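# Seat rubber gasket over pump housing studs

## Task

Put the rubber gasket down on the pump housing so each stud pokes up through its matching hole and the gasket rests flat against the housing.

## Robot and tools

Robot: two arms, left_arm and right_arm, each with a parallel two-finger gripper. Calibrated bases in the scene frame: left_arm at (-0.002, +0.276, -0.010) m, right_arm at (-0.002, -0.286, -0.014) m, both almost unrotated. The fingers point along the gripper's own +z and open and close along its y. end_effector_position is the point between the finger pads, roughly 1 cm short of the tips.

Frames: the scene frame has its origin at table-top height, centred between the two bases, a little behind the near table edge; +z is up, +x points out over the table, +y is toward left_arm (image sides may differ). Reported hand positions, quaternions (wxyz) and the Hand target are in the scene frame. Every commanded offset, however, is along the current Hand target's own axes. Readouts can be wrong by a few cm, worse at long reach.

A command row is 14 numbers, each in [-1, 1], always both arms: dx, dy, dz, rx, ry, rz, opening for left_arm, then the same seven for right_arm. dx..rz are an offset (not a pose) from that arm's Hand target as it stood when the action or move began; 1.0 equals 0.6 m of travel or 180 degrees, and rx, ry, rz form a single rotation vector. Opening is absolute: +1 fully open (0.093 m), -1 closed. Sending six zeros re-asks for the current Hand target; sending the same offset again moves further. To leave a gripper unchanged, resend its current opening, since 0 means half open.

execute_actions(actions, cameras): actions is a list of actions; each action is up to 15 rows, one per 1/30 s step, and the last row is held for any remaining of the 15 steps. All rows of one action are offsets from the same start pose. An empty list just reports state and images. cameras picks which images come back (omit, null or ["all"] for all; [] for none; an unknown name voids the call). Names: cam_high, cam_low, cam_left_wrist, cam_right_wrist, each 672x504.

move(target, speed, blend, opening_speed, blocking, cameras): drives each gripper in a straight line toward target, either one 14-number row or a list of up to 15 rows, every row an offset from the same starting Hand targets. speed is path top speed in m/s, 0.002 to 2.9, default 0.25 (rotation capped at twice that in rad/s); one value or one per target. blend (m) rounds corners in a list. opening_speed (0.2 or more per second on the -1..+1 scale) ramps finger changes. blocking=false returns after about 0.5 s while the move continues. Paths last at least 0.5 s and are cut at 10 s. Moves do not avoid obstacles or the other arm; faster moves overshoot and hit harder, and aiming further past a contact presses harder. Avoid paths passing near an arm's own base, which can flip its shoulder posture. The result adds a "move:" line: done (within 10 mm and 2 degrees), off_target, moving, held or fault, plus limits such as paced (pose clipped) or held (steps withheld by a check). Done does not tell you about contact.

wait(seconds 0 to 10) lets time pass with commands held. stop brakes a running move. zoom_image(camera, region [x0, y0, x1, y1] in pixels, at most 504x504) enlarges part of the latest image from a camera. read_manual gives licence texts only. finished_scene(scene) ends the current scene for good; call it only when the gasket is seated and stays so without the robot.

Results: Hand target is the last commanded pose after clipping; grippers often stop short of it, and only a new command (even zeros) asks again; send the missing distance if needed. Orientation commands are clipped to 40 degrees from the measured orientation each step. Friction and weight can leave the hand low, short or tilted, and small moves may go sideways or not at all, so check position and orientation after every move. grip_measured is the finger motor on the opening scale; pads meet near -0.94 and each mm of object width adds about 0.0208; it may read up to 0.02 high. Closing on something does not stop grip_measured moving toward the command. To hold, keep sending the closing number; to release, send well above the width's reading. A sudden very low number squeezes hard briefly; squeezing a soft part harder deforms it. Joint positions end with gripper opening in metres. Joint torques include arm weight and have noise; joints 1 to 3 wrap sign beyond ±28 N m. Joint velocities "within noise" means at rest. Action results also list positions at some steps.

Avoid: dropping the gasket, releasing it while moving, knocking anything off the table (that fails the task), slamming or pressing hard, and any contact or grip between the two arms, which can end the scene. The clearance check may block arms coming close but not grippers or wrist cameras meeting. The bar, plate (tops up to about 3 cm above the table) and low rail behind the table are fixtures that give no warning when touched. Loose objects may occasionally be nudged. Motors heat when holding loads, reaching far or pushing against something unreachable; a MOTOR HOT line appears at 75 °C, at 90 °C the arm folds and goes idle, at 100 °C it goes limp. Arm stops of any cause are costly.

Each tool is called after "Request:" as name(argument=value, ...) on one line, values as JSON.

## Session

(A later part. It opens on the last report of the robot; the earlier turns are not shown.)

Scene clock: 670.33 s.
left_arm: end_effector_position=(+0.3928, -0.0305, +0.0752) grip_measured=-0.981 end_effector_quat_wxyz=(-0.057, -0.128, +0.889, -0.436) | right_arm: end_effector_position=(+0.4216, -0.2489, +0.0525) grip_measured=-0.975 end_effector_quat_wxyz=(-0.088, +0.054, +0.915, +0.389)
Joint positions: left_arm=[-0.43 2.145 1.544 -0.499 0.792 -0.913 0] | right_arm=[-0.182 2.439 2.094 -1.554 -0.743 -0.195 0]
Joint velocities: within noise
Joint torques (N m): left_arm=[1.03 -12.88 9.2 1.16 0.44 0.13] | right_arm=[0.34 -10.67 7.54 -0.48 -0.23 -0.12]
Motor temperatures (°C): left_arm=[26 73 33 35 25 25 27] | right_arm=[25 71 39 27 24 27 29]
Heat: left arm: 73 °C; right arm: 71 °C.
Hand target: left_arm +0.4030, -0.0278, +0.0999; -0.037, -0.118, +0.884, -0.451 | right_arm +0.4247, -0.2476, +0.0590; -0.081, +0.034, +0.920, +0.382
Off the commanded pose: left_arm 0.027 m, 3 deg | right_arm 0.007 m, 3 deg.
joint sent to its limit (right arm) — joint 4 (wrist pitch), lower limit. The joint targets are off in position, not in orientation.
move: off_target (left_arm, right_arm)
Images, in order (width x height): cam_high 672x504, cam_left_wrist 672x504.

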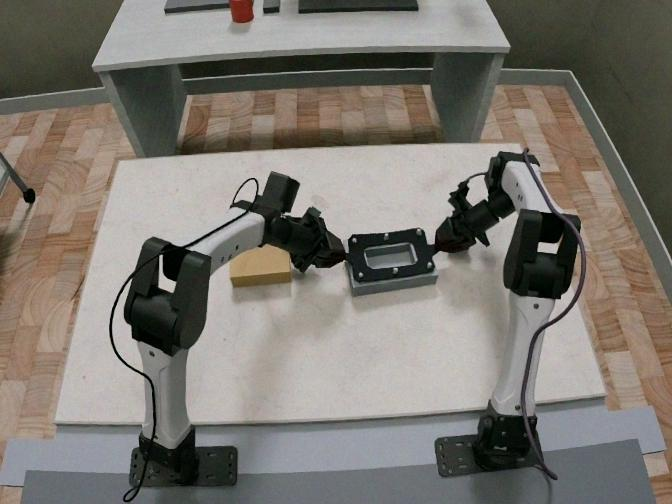

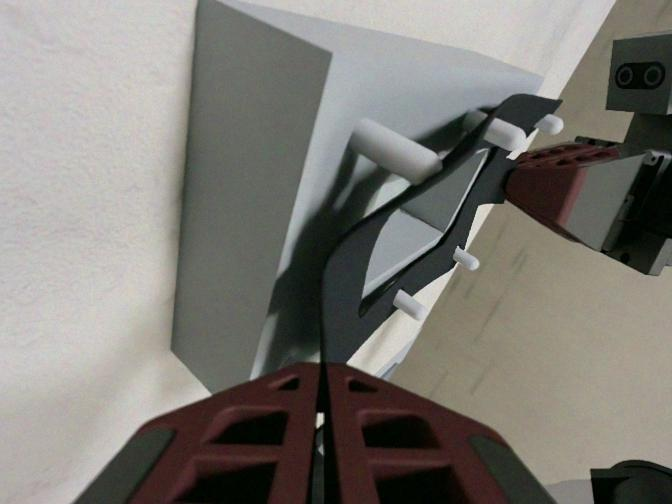

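Request:
move(target=[-0.0011,-0.005,-0.004,0.0078,-0.0249,0.0359,-1,0,0,0,0,0,0,-1], speed=0.05, cameras=["cam_high","cam_left_wrist"])

Request:
zoom_image(camera="cam_left_wrist", region=[300, 60, 580, 340])

Scene clock: 681.77 s.
left_arm: end_effector_position=(+0.3916, -0.0287, +0.0812) grip_measured=-0.981 end_effector_quat_wxyz=(-0.028, -0.104, +0.889, -0.446) | right_arm: end_effector_position=(+0.4216, -0.2489, +0.0525) grip_measured=-0.975 end_effector_quat_wxyz=(-0.088, +0.054, +0.915, +0.389)
Joint positions: left_arm=[-0.43 2.104 1.489 -0.436 0.783 -0.878 0] | right_arm=[-0.182 2.439 2.094 -1.554 -0.743 -0.195 0]
Joint velocities: within noise
Joint torques (N m): left_arm=[0.12 -14.24 5.45 2.11 0.03 0.13] | right_arm=[0.35 -10.66 7.57 -0.49 -0.23 -0.12]
Motor temperatures (°C): left_arm=[26 77 34 34 25 25 27] | right_arm=[25 71 40 27 24 27 29]
Heat: left arm: 77 °C; right arm: 71 °C. Fold the left arm in close to its base, or ease its load, before you think long.
Hand target: left_arm +0.4042, -0.0275, +0.1036; +0.024, -0.086, +0.884, -0.459 | right_arm +0.4247, -0.2476, +0.0590; -0.081, +0.034, +0.920, +0.382
Off the commanded pose: left_arm 0.026 m, 7 deg | right_arm 0.007 m, 3 deg.
MOTOR HOT: joint 2 (shoulder) of the left arm reports 77 °C; the controller's stop level is 90 °C. To cool a motor, set the load down, stop pushing, or move to a pose that needs little force.
joint sent to its limit (right arm) — joint 4 (wrist pitch), lower limit. The joint targets are off in position, not in orientation.
move: off_target (left_arm, right_arm)
Images, in order (width x height): cam_high 672x504, cam_left_wrist 672x504.

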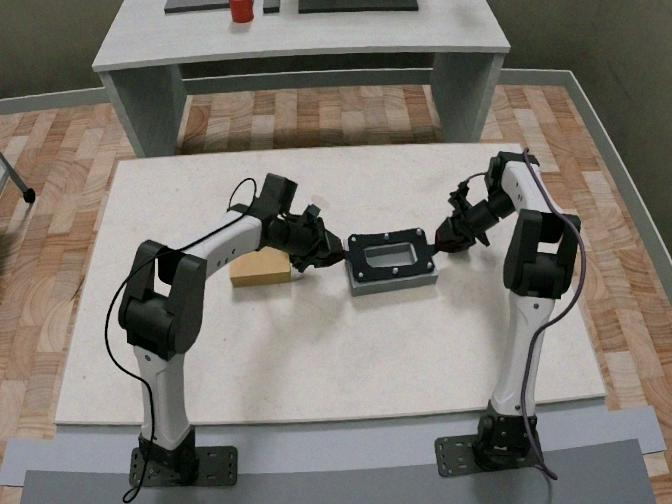

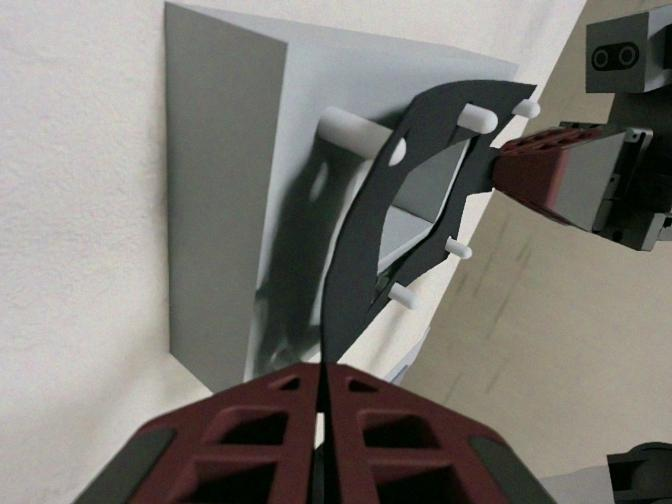

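Scaled by 1.800.

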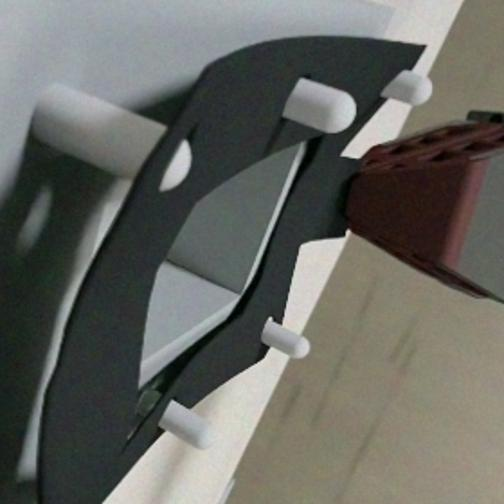

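Request:
move(target=[0.0072,0.0583,0.0395,0,0,0,-1,0,0,0,0,0,0,-1], speed=0.05, cameras=["cam_high","cam_left_wrist"])

Request:
zoom_image(camera="cam_high", region=[345, 215, 440, 285])

Scene clock: 693.93 s.
left_arm: end_effector_position=(+0.3907, -0.0270, +0.0593) grip_measured=-0.981 end_effector_quat_wxyz=(-0.002, -0.094, +0.886, -0.454) | right_arm: end_effector_position=(+0.4213, -0.2489, +0.0526) grip_measured=-0.975 end_effector_quat_wxyz=(-0.088, +0.054, +0.915, +0.389)
Joint positions: left_arm=[-0.43 2.104 1.374 -0.265 0.771 -0.876 0] | right_arm=[-0.182 2.439 2.094 -1.555 -0.743 -0.195 0]
Joint velocities: within noise
Joint torques (N m): left_arm=[-0.31 -10.59 5.15 2.14 0.09 0.04] | right_arm=[0.35 -10.65 7.57 -0.47 -0.22 -0.12]
Motor temperatures (°C): left_arm=[26 85 33 35 25 25 27] | right_arm=[25 71 41 27 24 27 29]
Heat: left arm: 85 °C; right arm: 71 °C. Fold the left arm in close to its base, or ease its load, before you think long.
Hand target: left_arm +0.3984, -0.0276, +0.0615; +0.024, -0.086, +0.884, -0.459 | right_arm +0.4247, -0.2476, +0.0590; -0.081, +0.034, +0.920, +0.382
Off the commanded pose: left_arm 0.008 m, 3 deg | right_arm 0.007 m, 3 deg.
MOTOR HOT: still on. Joint 2 (shoulder) of the left arm reports 85 °C.
joint sent to its limit (right arm) — joint 4 (wrist pitch), lower limit. The joint targets are off in position, not in orientation.
move: off_target (left_arm, right_arm)
Images, in order (width x height): cam_high 672x504, cam_left_wrist 672x504.

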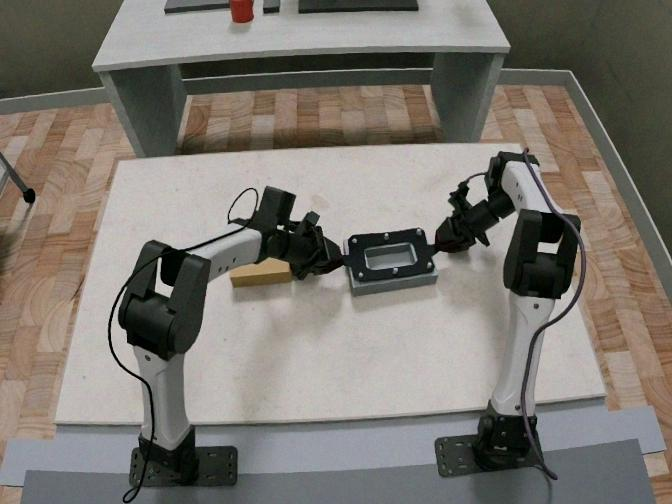

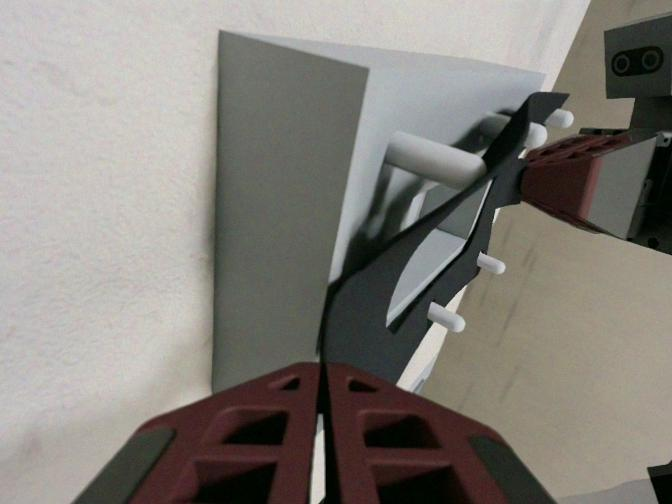

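Scaled by 5.305.

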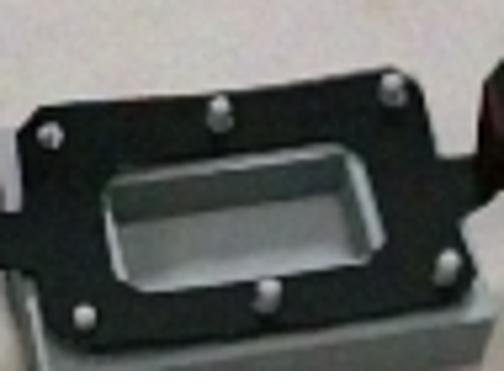

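Request:
move(target=[0,0,0,0,0,0,-0.65,0,0,0,0,0,0,-1], opening_speed=0.4, cameras=["cam_left_wrist"])

Request:
move(target=[0.0073,0.048,-0.066,0,0,0,-0.65,0,0,0,0,0,0,-1], speed=0.06, cameras=["cam_left_wrist","cam_high"])

Request:
zoom_image(camera="cam_high", region=[345, 215, 440, 285])

Scene clock: 702.73 s.
left_arm: end_effector_position=(+0.3964, -0.0228, +0.0596) grip_measured=-0.653 end_effector_quat_wxyz=(+0.008, -0.097, +0.885, -0.455) | right_arm: end_effector_position=(+0.4213, -0.2489, +0.0526) grip_measured=-0.975 end_effector_quat_wxyz=(-0.088, +0.054, +0.915, +0.389)
Joint positions: left_arm=[-0.419 2.104 1.373 -0.251 0.763 -0.876 0.014] | right_arm=[-0.182 2.439 2.094 -1.555 -0.743 -0.195 0]
Joint velocities: within noise
Joint torques (N m): left_arm=[-0.36 -10.59 5.12 2.02 0.16 0.04] | right_arm=[0.36 -10.65 7.53 -0.48 -0.23 -0.13]
Motor temperatures (°C): left_arm=[26 84 33 36 25 25 27] | right_arm=[25 71 41 27 24 27 29]
Heat: left arm: 84 °C; right arm: 71 °C. Fold the left arm in close to its base, or ease its load, before you think long.
Hand target: left_arm +0.3984, -0.0276, +0.0615; +0.024, -0.086, +0.884, -0.459 | right_arm +0.4247, -0.2476, +0.0590; -0.081, +0.034, +0.920, +0.382
Off the commanded pose: left_arm 0.006 m, 2 deg | right_arm 0.007 m, 3 deg.
MOTOR HOT: still on. Joint 2 (shoulder) of the left arm reports 84 °C.
joint sent to its limit (right arm) — joint 4 (wrist pitch), lower limit. The joint targets are off in position, not in orientation.
move: off_target (right_arm)
Images, in order (width x height): cam_left_wrist 672x504.

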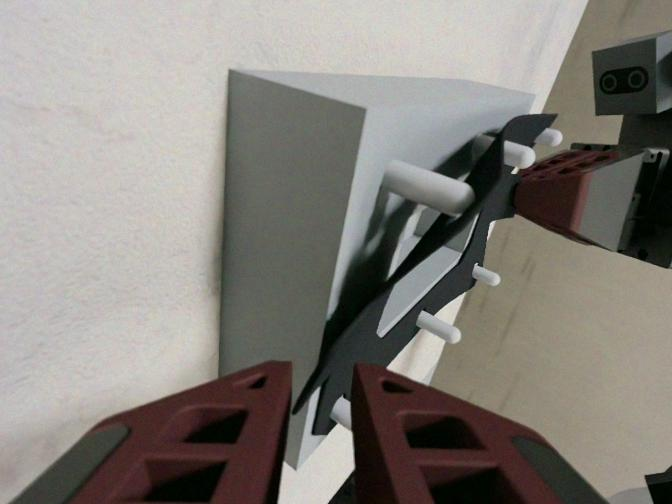

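Scene clock: 704.37 s.
left_arm: end_effector_position=(+0.3897, +0.0206, +0.0462) grip_measured=-0.653 end_effector_quat_wxyz=(+0.018, -0.100, +0.888, -0.449) | right_arm: end_effector_position=(+0.4213, -0.2489, +0.0526) grip_measured=-0.975 end_effector_quat_wxyz=(-0.088, +0.054, +0.915, +0.389)
Joint positions: left_arm=[-0.332 2.053 1.254 -0.248 0.786 -0.772 0.014] | right_arm=[-0.182 2.439 2.094 -1.555 -0.743 -0.195 0]
Joint velocities: within noise
Joint torques (N m): left_arm=[0.53 -12.77 4.81 1.37 0.5 0.14] | right_arm=[0.32 -10.65 7.6 -0.48 -0.23 -0.13]
Motor temperatures (°C): left_arm=[26 84 33 36 25 25 27] | right_arm=[25 71 41 27 24 27 29]
Heat: left arm: 84 °C; right arm: 71 °C. Fold the left arm in close to its base, or ease its load, before you think long.
Hand target: left_arm +0.3855, +0.0199, +0.0611; +0.024, -0.086, +0.884, -0.459 | right_arm +0.4247, -0.2476, +0.0590; -0.081, +0.034, +0.920, +0.382
Off the commanded pose: left_arm 0.015 m, 2 deg | right_arm 0.007 m, 3 deg.
MOTOR HOT: still on. Joint 2 (shoulder) of the left arm reports 84 °C.
joint sent to its limit (right arm) — joint 4 (wrist pitch), lower limit. The joint targets are off in position, not in orientation.
move: off_target (left_arm, right_arm)
Images, in order (width x height): cam_high 672x504, cam_left_wrist 672x504.

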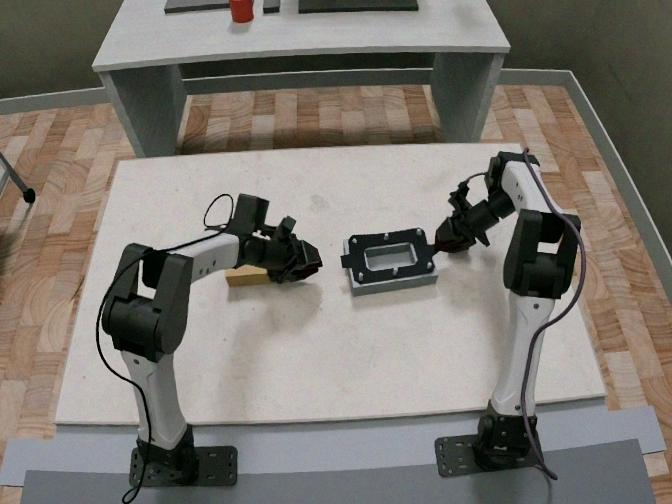

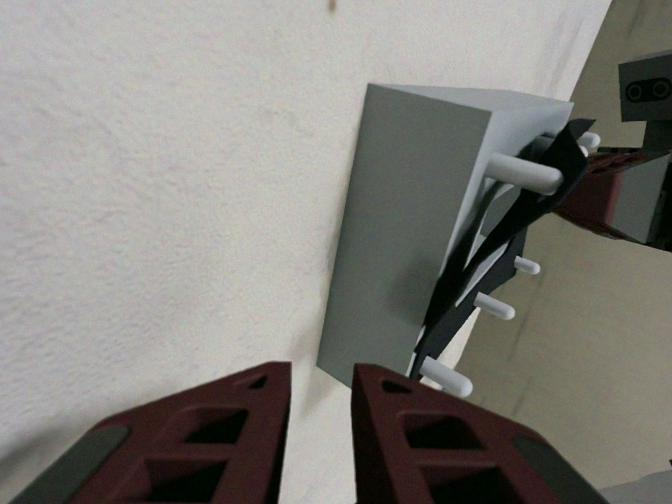

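Scaled by 5.305.

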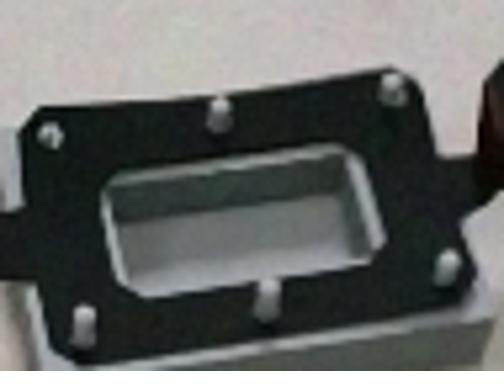

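Request:
move(target=[0.145,0.029,-0.175,0,0,0,-0.65,0,0,0,0,0,0,-0.65], speed=0.15, opening_speed=0.4, cameras=["cam_right_wrist"])

Scene clock: 713.17 s.
left_arm: end_effector_position=(+0.2933, +0.0999, +0.1065) grip_measured=-0.653 end_effector_quat_wxyz=(+0.032, -0.091, +0.887, -0.451) | right_arm: end_effector_position=(+0.4211, -0.2492, +0.0523) grip_measured=-0.652 end_effector_quat_wxyz=(-0.089, +0.054, +0.916, +0.388)
Joint positions: left_arm=[-0.175 1.56 0.922 -0.532 0.852 -0.56 0.014] | right_arm=[-0.182 2.439 2.094 -1.555 -0.74 -0.195 0.014]
Joint velocities: within noise
Joint torques (N m): left_arm=[0.64 -7.21 5.14 0.95 0.62 0.14] | right_arm=[0.35 -10.65 7.54 -0.49 -0.26 -0.13]
Motor temperatures (°C): left_arm=[26 85 33 35 25 25 27] | right_arm=[25 71 41 27 24 27 29]
Heat: left arm: 85 °C; right arm: 71 °C. Fold the left arm in close to its base, or ease its load, before you think long.
Hand target: left_arm +0.2849, +0.0993, +0.1106; +0.024, -0.086, +0.884, -0.459 | right_arm +0.4247, -0.2476, +0.0590; -0.081, +0.034, +0.920, +0.382
Off the commanded pose: left_arm 0.009 m, 1 deg | right_arm 0.008 m, 3 deg.
MOTOR HOT: still on. Joint 2 (shoulder) of the left arm reports 85 °C.
joint sent to its limit (right arm) — joint 4 (wrist pitch), lower limit. The joint targets are off in position, not in orientation.
move: off_target (right_arm)
Images, in order (width x height): cam_right_wrist 672x504.

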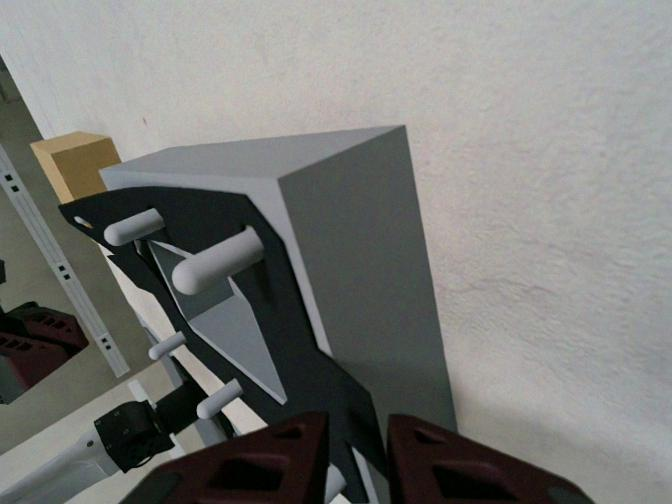

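Request:
move(target=[[0,0,0,0,0,0,-0.65,0,-0.0706,-0.0708,0,0,0,-0.65],[0,0,0,0,0,0,-0.65,0.03,0.062,-0.20,0,0,0,-0.65]], speed=[0.06,0.15])

Request:
zoom_image(camera="cam_high", region=[345, 215, 440, 285])

Request:
zoom_image(camera="cam_low", region=[380, 235, 500, 325])

Scene clock: 723.93 s.
left_arm: end_effector_position=(+0.2930, +0.0999, +0.1064) grip_measured=-0.653 end_effector_quat_wxyz=(+0.031, -0.092, +0.887, -0.451) | right_arm: end_effector_position=(+0.4228, -0.3086, +0.1458) grip_measured=-0.652 end_effector_quat_wxyz=(+0.035, +0.095, +0.929, +0.356)
Joint positions: left_arm=[-0.175 1.56 0.922 -0.533 0.852 -0.56 0.014] | right_arm=[-0.31 2.201 2.116 -1.566 -0.711 -0.139 0.014]
Joint velocities: within noise
Joint torques (N m): left_arm=[0.65 -7.21 5.14 0.96 0.61 0.13] | right_arm=[-0.53 -12.45 7.41 0.04 -0.74 0.17]
Motor temperatures (°C): left_arm=[26 79 32 34 26 25 27] | right_arm=[25 72 41 27 24 27 28]
Heat: left arm: 79 °C; right arm: 72 °C. Fold the left arm in close to its base, or ease its load, before you think long.
Hand target: left_arm +0.2849, +0.0993, +0.1106; +0.024, -0.086, +0.884, -0.459 | right_arm +0.4263, -0.3062, +0.1715; -0.081, +0.034, +0.920, +0.382
Off the commanded pose: left_arm 0.009 m, 1 deg | right_arm 0.026 m, 15 deg.
MOTOR HOT: still on. Joint 2 (shoulder) of the left arm reports 79 °C.
joint sent to its limit (right arm) — joint 4 (wrist pitch), lower limit. The joint targets are off in position and orientation.
move: off_target (right_arm)

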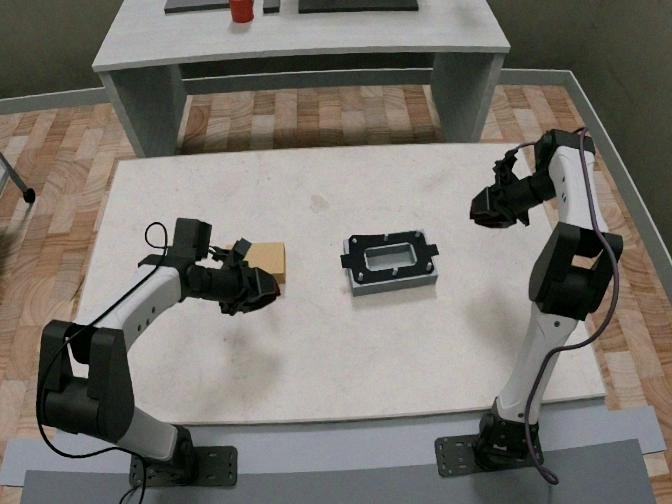

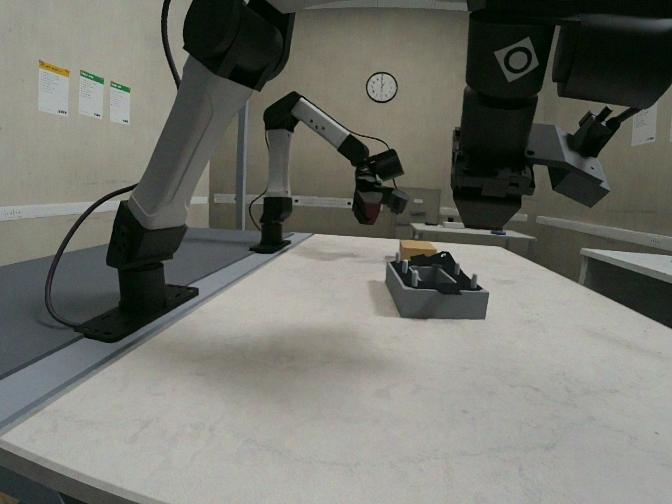

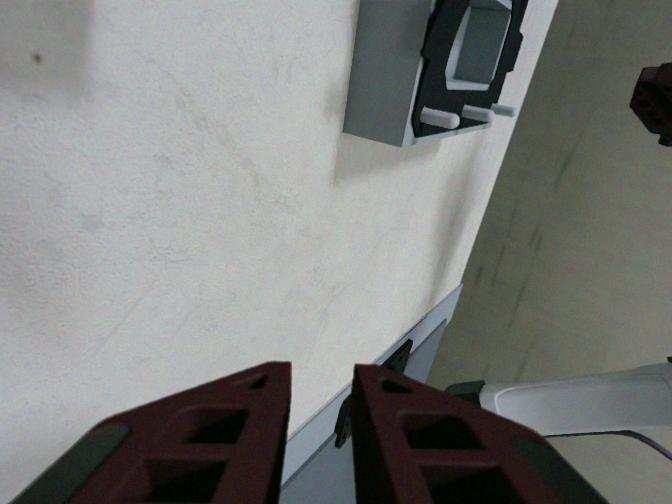

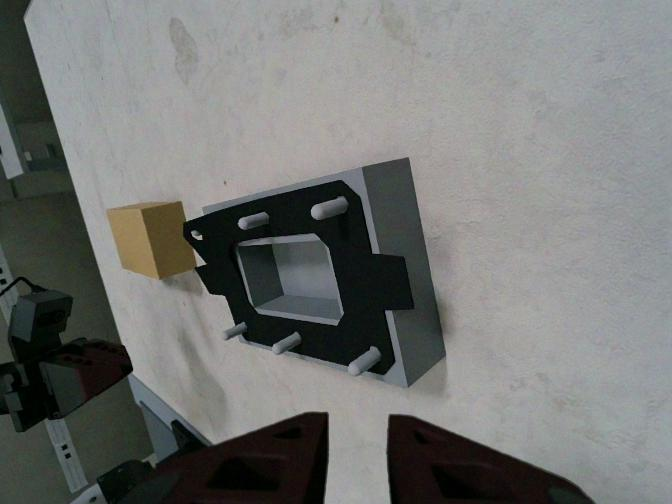

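Scaled by 5.305.

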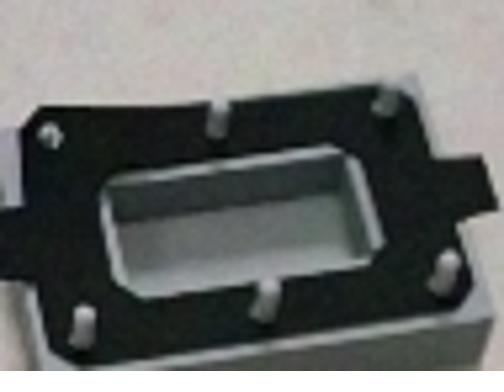

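Scaled by 4.200.

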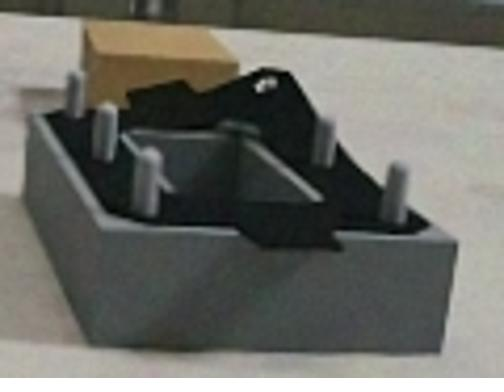

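Request:
move(target=[0,0,0,0,0,0,-0.65,-0.0437,0.2645,0.3057,0.2494,-0.053,-0.0222,-0.67], speed=0.2)

Scene clock: 745.37 s.
left_arm: end_effector_position=(+0.2930, +0.0999, +0.1064) grip_measured=-0.653 end_effector_quat_wxyz=(+0.031, -0.092, +0.887, -0.451) | right_arm: end_effector_position=(+0.4482, -0.0660, +0.1409) grip_measured=-0.668 end_effector_quat_wxyz=(+0.091, -0.002, +0.994, +0.055)
Joint positions: left_arm=[-0.175 1.56 0.922 -0.533 0.852 -0.56 0.014] | right_arm=[0.462 2.437 2.639 -1.558 0.004 0.456 0.013]
Joint velocities: within noise
Joint torques (N m): left_arm=[0.66 -7.21 5.14 0.96 0.61 0.13] | right_arm=[0.25 -10.88 7.84 0.55 0.12 0.23]
Motor temperatures (°C): left_arm=[26 72 32 33 26 25 26] | right_arm=[25 76 41 27 24 27 28]
Heat: left arm: 72 °C; right arm: 76 °C. Fold the left arm in close to its base, or ease its load, before you think long. Fold the right arm in close to its base, or ease its load, before you think long.
Hand target: left_arm +0.2849, +0.0993, +0.1106; +0.024, -0.086, +0.884, -0.459 | right_arm +0.4494, -0.0643, +0.1499; +0.000, +0.000, +1.000, +0.000
Off the commanded pose: left_arm 0.009 m, 1 deg | right_arm 0.009 m, 12 deg.
MOTOR HOT: joint 2 (shoulder) of the right arm reports 76 °C; the controller's stop level is 90 °C. To cool a motor, set the load down, stop pushing, or move to a pose that needs little force.
MOTOR HOT: still on. Joint 2 (shoulder) of the left arm reports 72 °C.
joint sent to its limit (right arm) — joint 4 (wrist pitch), lower limit. The joint targets are off in position and orientation.
move: off_target (right_arm)

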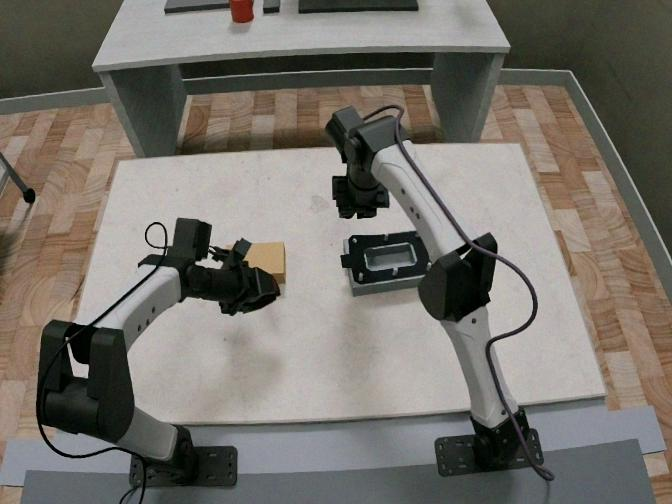

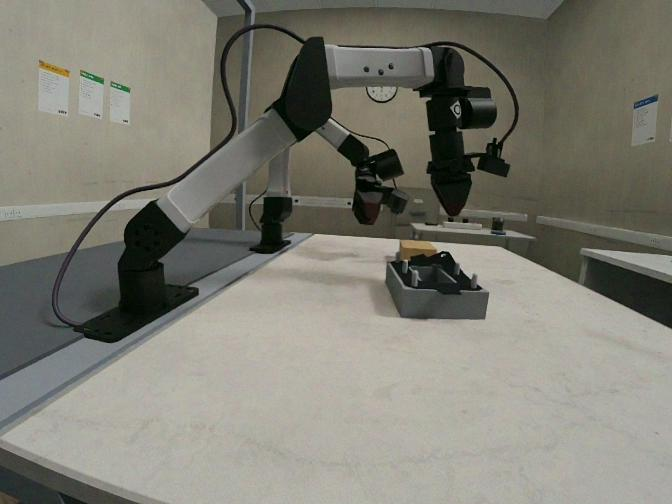

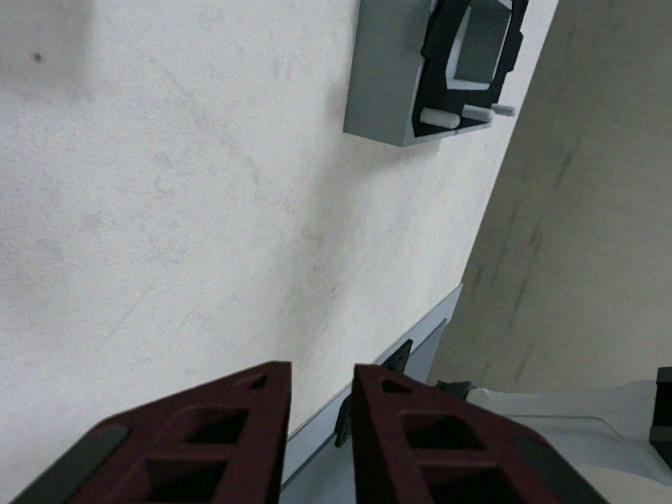

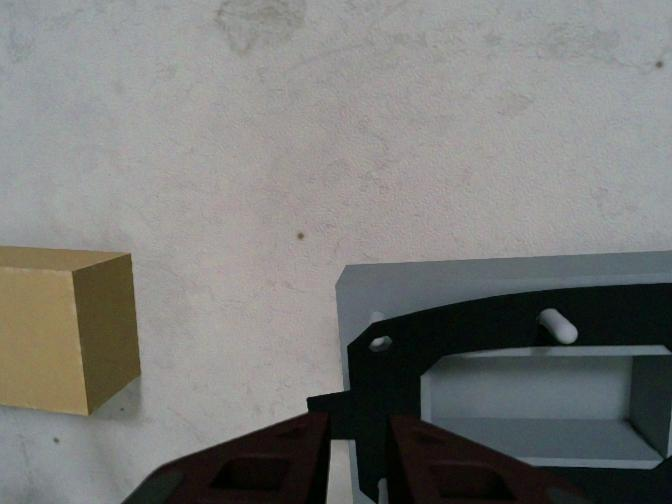

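Request:
zoom_image(camera="cam_right_wrist", region=[320, 280, 460, 420])

Scaled by 3.600.

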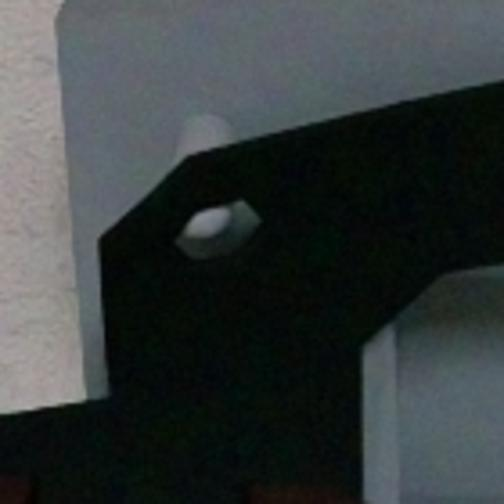

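Request:
move(target=[0,0,0,0,0,0,-0.65,0.0067,0.0017,0.12,0,0,0,-0.67], speed=0.1, cameras=["cam_right_wrist","cam_low","cam_high"])

Scene clock: 771.80 s.
left_arm: end_effector_position=(+0.2928, +0.1000, +0.1063) grip_measured=-0.653 end_effector_quat_wxyz=(+0.031, -0.092, +0.887, -0.451) | right_arm: end_effector_position=(+0.4484, -0.0643, +0.0773) grip_measured=-0.668 end_effector_quat_wxyz=(+0.032, +0.000, +0.999, +0.026)
Joint positions: left_arm=[-0.175 1.56 0.922 -0.535 0.852 -0.56 0.014] | right_arm=[0.462 2.569 2.639 -1.56 0.004 0.462 0.013]
Joint velocities: within noise
Joint torques (N m): left_arm=[0.66 -7.21 5.14 0.97 0.61 0.13] | right_arm=[0.46 -11.67 5.05 0.31 0.12 0.21]
Motor temperatures (°C): left_arm=[26 68 31 33 26 25 26] | right_arm=[25 75 42 27 24 27 28]
Heat: left arm: 68 °C; right arm: 75 °C. Fold the right arm in close to its base, or ease its load, before you think long.
Hand target: left_arm +0.2849, +0.0993, +0.1106; +0.024, -0.086, +0.884, -0.459 | right_arm +0.4454, -0.0632, +0.0779; +0.000, +0.000, +1.000, +0.000
Off the commanded pose: left_arm 0.009 m, 1 deg | right_arm 0.003 m, 5 deg.
MOTOR HOT: still on. Joint 2 (shoulder) of the right arm reports 75 °C.
MOTOR HOT: cleared for the motors of the left arm.
joint sent to its limit (right arm) — joint 4 (wrist pitch), lower limit. The joint targets are off in position and orientation.
move: off_target (right_arm)
Images, in order (width x height): cam_high 672x504, cam_low 672x504, cam_right_wrist 672x504.

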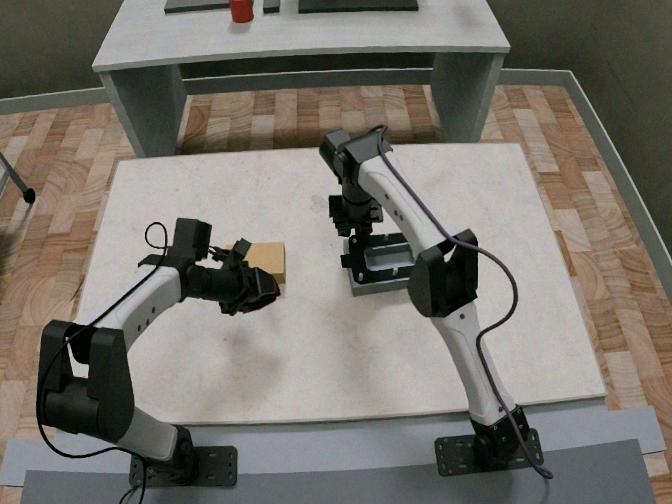

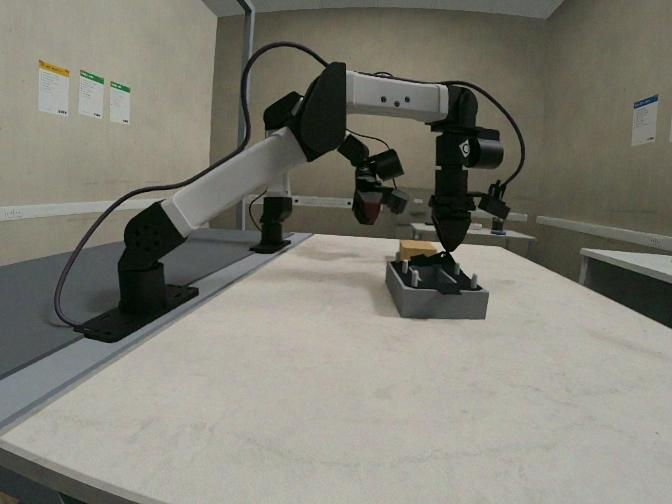

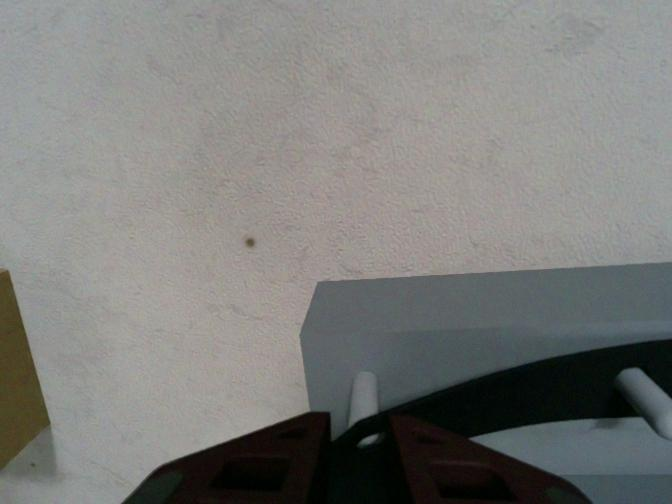

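Request:
move(target=[0,0,0,0,0,0,-0.65,-0.002,-0.0033,0.058,0,0,0,-0.67], speed=0.05, cameras=["cam_right_wrist","cam_low","cam_high"])

Request:
zoom_image(camera="cam_low", region=[380, 235, 500, 325])

Scene clock: 781.33 s.
left_arm: end_effector_position=(+0.2928, +0.1000, +0.1063) grip_measured=-0.653 end_effector_quat_wxyz=(+0.031, -0.092, +0.887, -0.451) | right_arm: end_effector_position=(+0.4467, -0.0651, +0.0507) grip_measured=-0.668 end_effector_quat_wxyz=(+0.008, -0.004, +1.000, +0.012)
Joint positions: left_arm=[-0.175 1.56 0.922 -0.535 0.852 -0.56 0.014] | right_arm=[0.462 2.626 2.642 -1.561 0.007 0.456 0.013]
Joint velocities: within noise
Joint torques (N m): left_arm=[0.66 -7.21 5.14 0.97 0.61 0.13] | right_arm=[-0.12 -9.99 6.54 0.2 0.11 0.17]
Motor temperatures (°C): left_arm=[26 67 31 32 26 25 26] | right_arm=[25 73 41 27 24 27 28]
Heat: left arm: 67 °C; right arm: 73 °C. Fold the right arm in close to its base, or ease its load, before you think long.
Hand target: left_arm +0.2849, +0.0993, +0.1106; +0.024, -0.086, +0.884, -0.459 | right_arm +0.4466, -0.0652, +0.0431; +0.000, +0.000, +1.000, +0.000
Off the commanded pose: left_arm 0.009 m, 1 deg | right_arm 0.008 m, 2 deg.
MOTOR HOT: still on. Joint 2 (shoulder) of the right arm reports 73 °C.
joint sent to its limit (right arm) — joint 4 (wrist pitch), lower limit. The joint targets are off in position, not in orientation.
move: done
Images, in order (width x height): cam_high 672x504, cam_low 672x504, cam_right_wrist 672x504.

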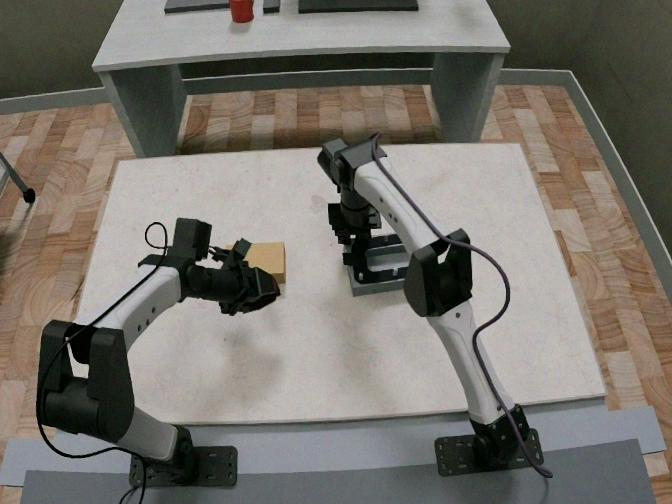

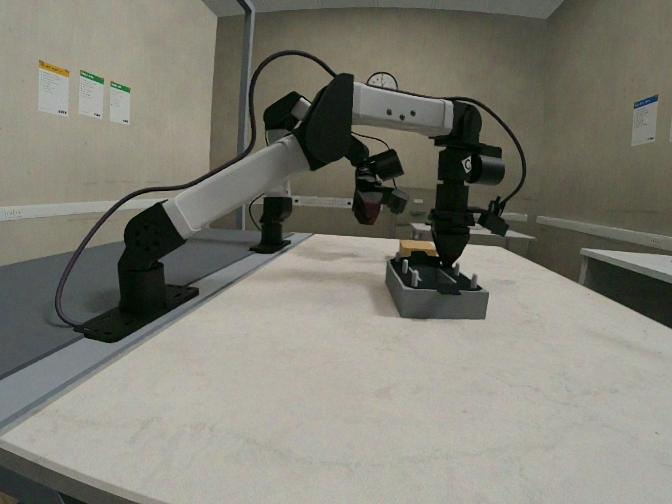

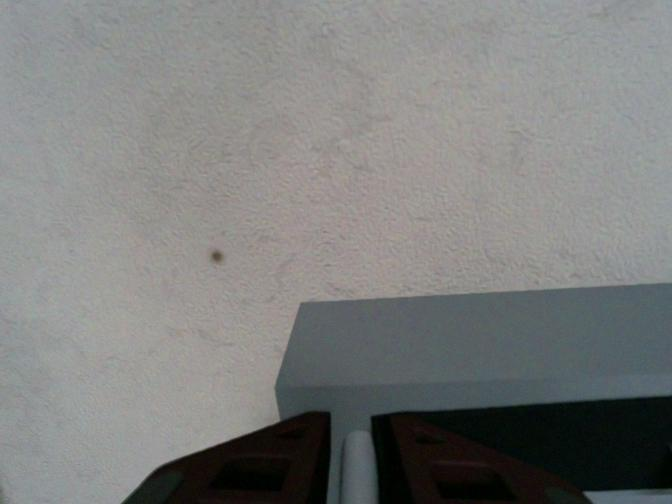

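Scaled by 4.200.

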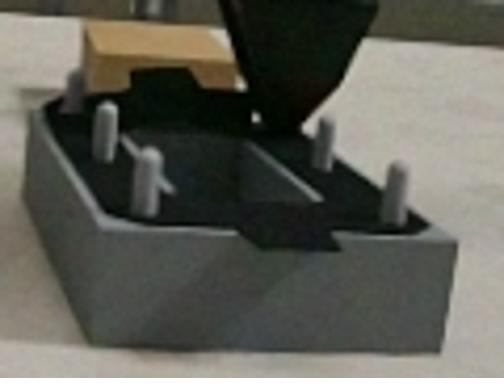

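Request:
move(target=[0,0,0,0,0,0,-0.65,-0.004,0,0.012,0,0,0,-0.67], speed=0.03, cameras=["cam_right_wrist"])

Request:
move(target=[0,0,0,0,0,0,-0.65,0.0,0,-0.2,0,0,0,-0.67], speed=0.08, cameras=["cam_right_wrist","cam_low","cam_high"])

Request:
zoom_image(camera="cam_low", region=[380, 235, 500, 325])

Request:
zoom_image(camera="cam_right_wrist", region=[300, 220, 672, 504])

Scene clock: 793.27 s.
left_arm: end_effector_position=(+0.2928, +0.1000, +0.1063) grip_measured=-0.653 end_effector_quat_wxyz=(+0.031, -0.092, +0.887, -0.451) | right_arm: end_effector_position=(+0.4469, -0.0650, +0.0505) grip_measured=-0.668 end_effector_quat_wxyz=(+0.007, -0.001, +1.000, +0.012)
Joint positions: left_arm=[-0.175 1.56 0.922 -0.535 0.852 -0.56 0.014] | right_arm=[0.462 2.634 2.656 -1.569 0.007 0.46 0.013]
Joint velocities: within noise
Joint torques (N m): left_arm=[0.66 -7.2 5.14 0.97 0.61 0.13] | right_arm=[-0.38 -9.13 6.02 0.34 0.1 0.15]
Motor temperatures (°C): left_arm=[26 66 31 32 26 25 26] | right_arm=[25 71 40 27 24 27 28]
Heat: left arm: 66 °C; right arm: 71 °C.
Hand target: left_arm +0.2849, +0.0993, +0.1106; +0.024, -0.086, +0.884, -0.459 | right_arm +0.4490, -0.0652, +0.0359; +0.000, +0.000, +1.000, +0.000
Off the commanded pose: left_arm 0.009 m, 1 deg | right_arm 0.015 m, 2 deg.
MOTOR HOT: cleared for the motors of the right arm.
move: off_target (right_arm)
Images, in order (width x height): cam_right_wrist 672x504.

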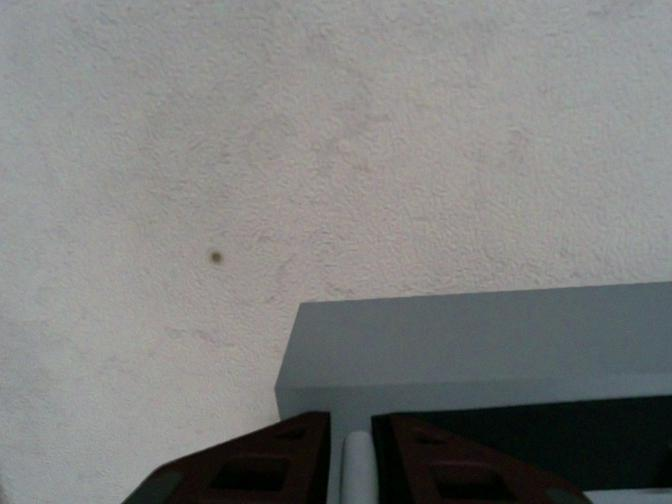

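Scene clock: 795.43 s.
left_arm: end_effector_position=(+0.2928, +0.1000, +0.1063) grip_measured=-0.653 end_effector_quat_wxyz=(+0.031, -0.092, +0.887, -0.451) | right_arm: end_effector_position=(+0.4488, -0.0660, +0.1287) grip_measured=-0.668 end_effector_quat_wxyz=(+0.079, +0.001, +0.996, +0.048)
Joint positions: left_arm=[-0.175 1.56 0.922 -0.535 0.852 -0.56 0.014] | right_arm=[0.462 2.471 2.656 -1.571 0.007 0.462 0.013]
Joint velocities: within noise
Joint torques (N m): left_arm=[0.66 -7.2 5.14 0.97 0.61 0.13] | right_arm=[0.09 -14.69 6.17 0.63 0.1 0.16]
Motor temperatures (°C): left_arm=[26 66 31 32 26 25 26] | right_arm=[25 72 40 27 24 27 28]
Heat: left arm: 66 °C; right arm: 72 °C.
Hand target: left_arm +0.2849, +0.0993, +0.1106; +0.024, -0.086, +0.884, -0.459 | right_arm +0.4489, -0.0653, +0.1559; +0.000, +0.000, +1.000, +0.000
Off the commanded pose: left_arm 0.009 m, 1 deg | right_arm 0.027 m, 11 deg.
joint sent to its limit (right arm) — joint 4 (wrist pitch), lower limit. The joint targets are off in position and orientation.
move: off_target (right_arm)
Images, in order (width x height): cam_high 672x504, cam_low 672x504, cam_right_wrist 672x504.

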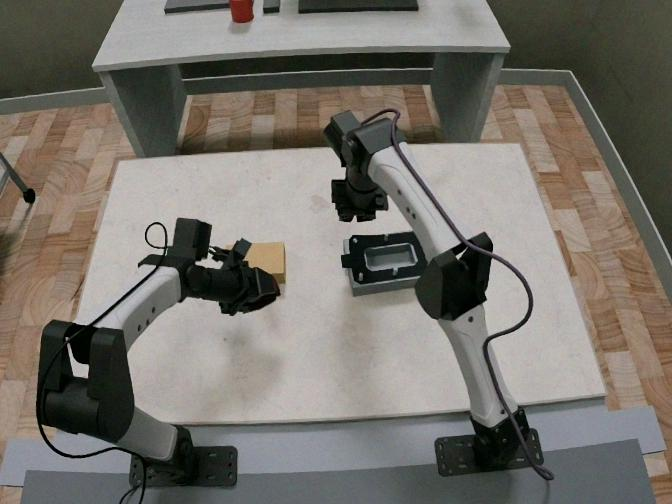

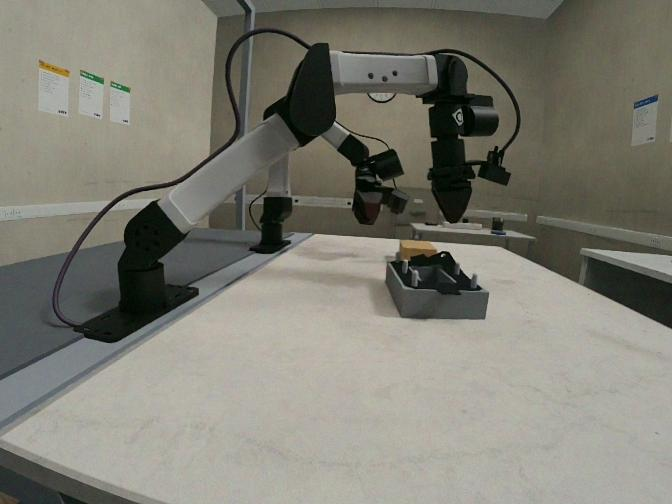

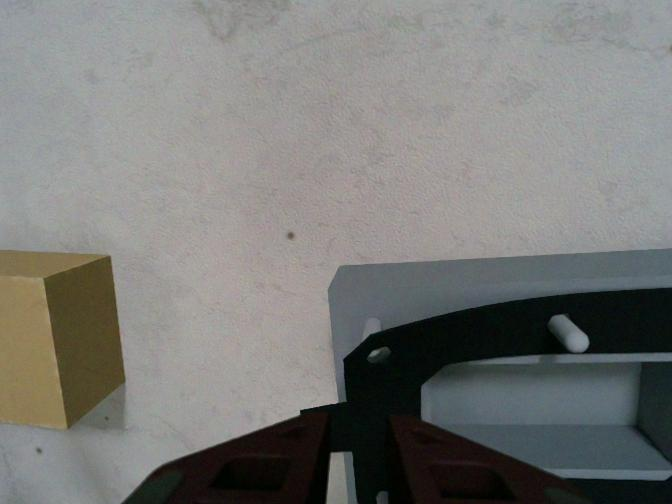

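Scaled by 4.200.

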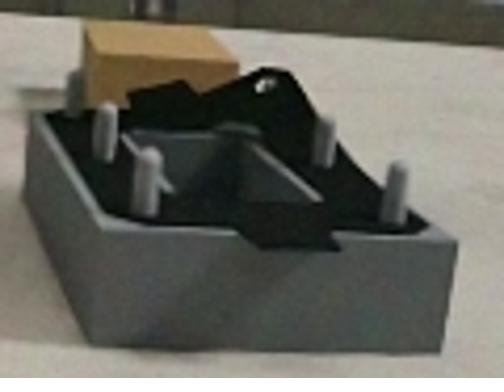

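Scaled by 1.355.

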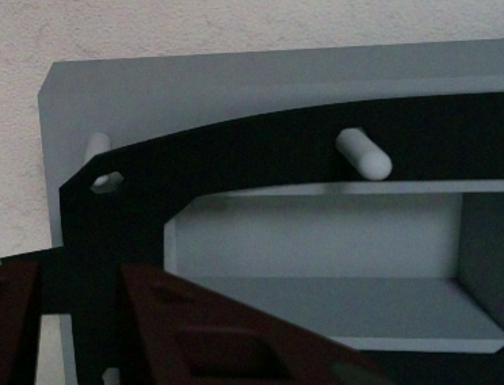

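Request:
move(target=[[0,0,0,0,0,0,-0.65,0.0215,0,0.08,0,0,0,-0.67],[0,0,0,0,0,0,-0.65,0.0215,0,0.150,0,0,0,-0.67]], speed=[0.12,0.05], cameras=["cam_right_wrist","cam_low"])

Request:
zoom_image(camera="cam_low", region=[380, 235, 500, 325])

Scene clock: 814.43 s.
left_arm: end_effector_position=(+0.2928, +0.1000, +0.1063) grip_measured=-0.653 end_effector_quat_wxyz=(+0.031, -0.092, +0.887, -0.451) | right_arm: end_effector_position=(+0.4390, -0.0686, +0.0708) grip_measured=-0.668 end_effector_quat_wxyz=(+0.012, +0.002, +1.000, +0.014)
Joint positions: left_arm=[-0.175 1.56 0.922 -0.535 0.852 -0.56 0.014] | right_arm=[0.463 2.557 2.591 -1.571 0.007 0.468 0.013]
Joint velocities: within noise
Joint torques (N m): left_arm=[0.66 -7.2 5.14 0.97 0.61 0.13] | right_arm=[0.75 -10.95 4.53 0.32 0.1 0.22]
Motor temperatures (°C): left_arm=[26 65 31 32 26 25 26] | right_arm=[25 82 40 27 24 27 28]
Heat: left arm: 65 °C; right arm: 82 °C. Fold the right arm in close to its base, or ease its load, before you think long.
Hand target: left_arm +0.2849, +0.0993, +0.1106; +0.024, -0.086, +0.884, -0.459 | right_arm +0.4361, -0.0652, +0.0659; +0.000, +0.000, +1.000, +0.000
Off the commanded pose: left_arm 0.009 m, 1 deg | right_arm 0.007 m, 2 deg.
MOTOR HOT: joint 2 (shoulder) of the right arm reports 82 °C; the controller's stop level is 90 °C. To cool a motor, set the load down, stop pushing, or move to a pose that needs little force.
joint sent to its limit (right arm) — joint 4 (wrist pitch), lower limit. The joint targets are off in position, not in orientation.
move: done
Images, in order (width x height): cam_low 672x504, cam_right_wrist 672x504.

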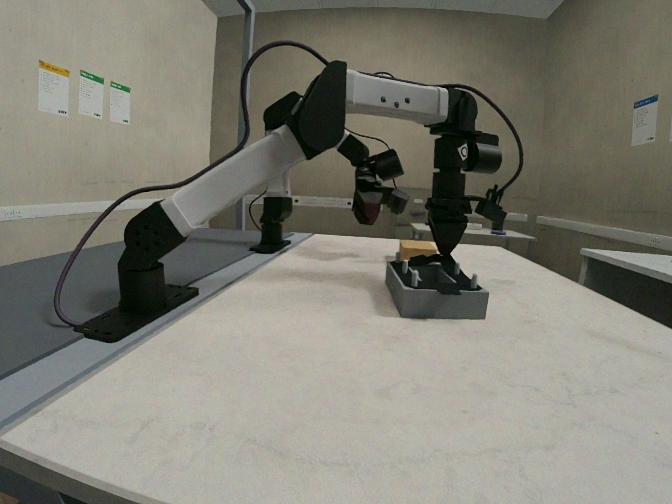

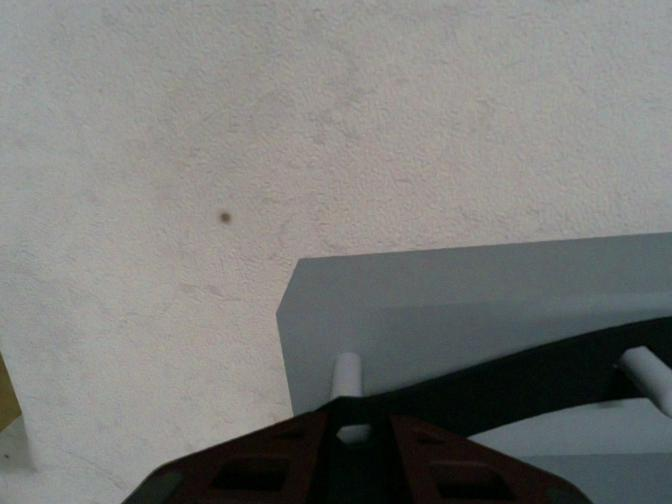

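Scaled by 4.200.

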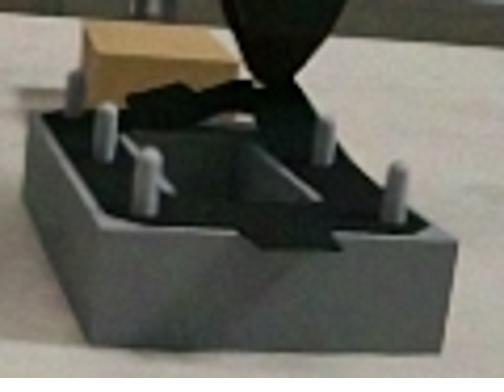

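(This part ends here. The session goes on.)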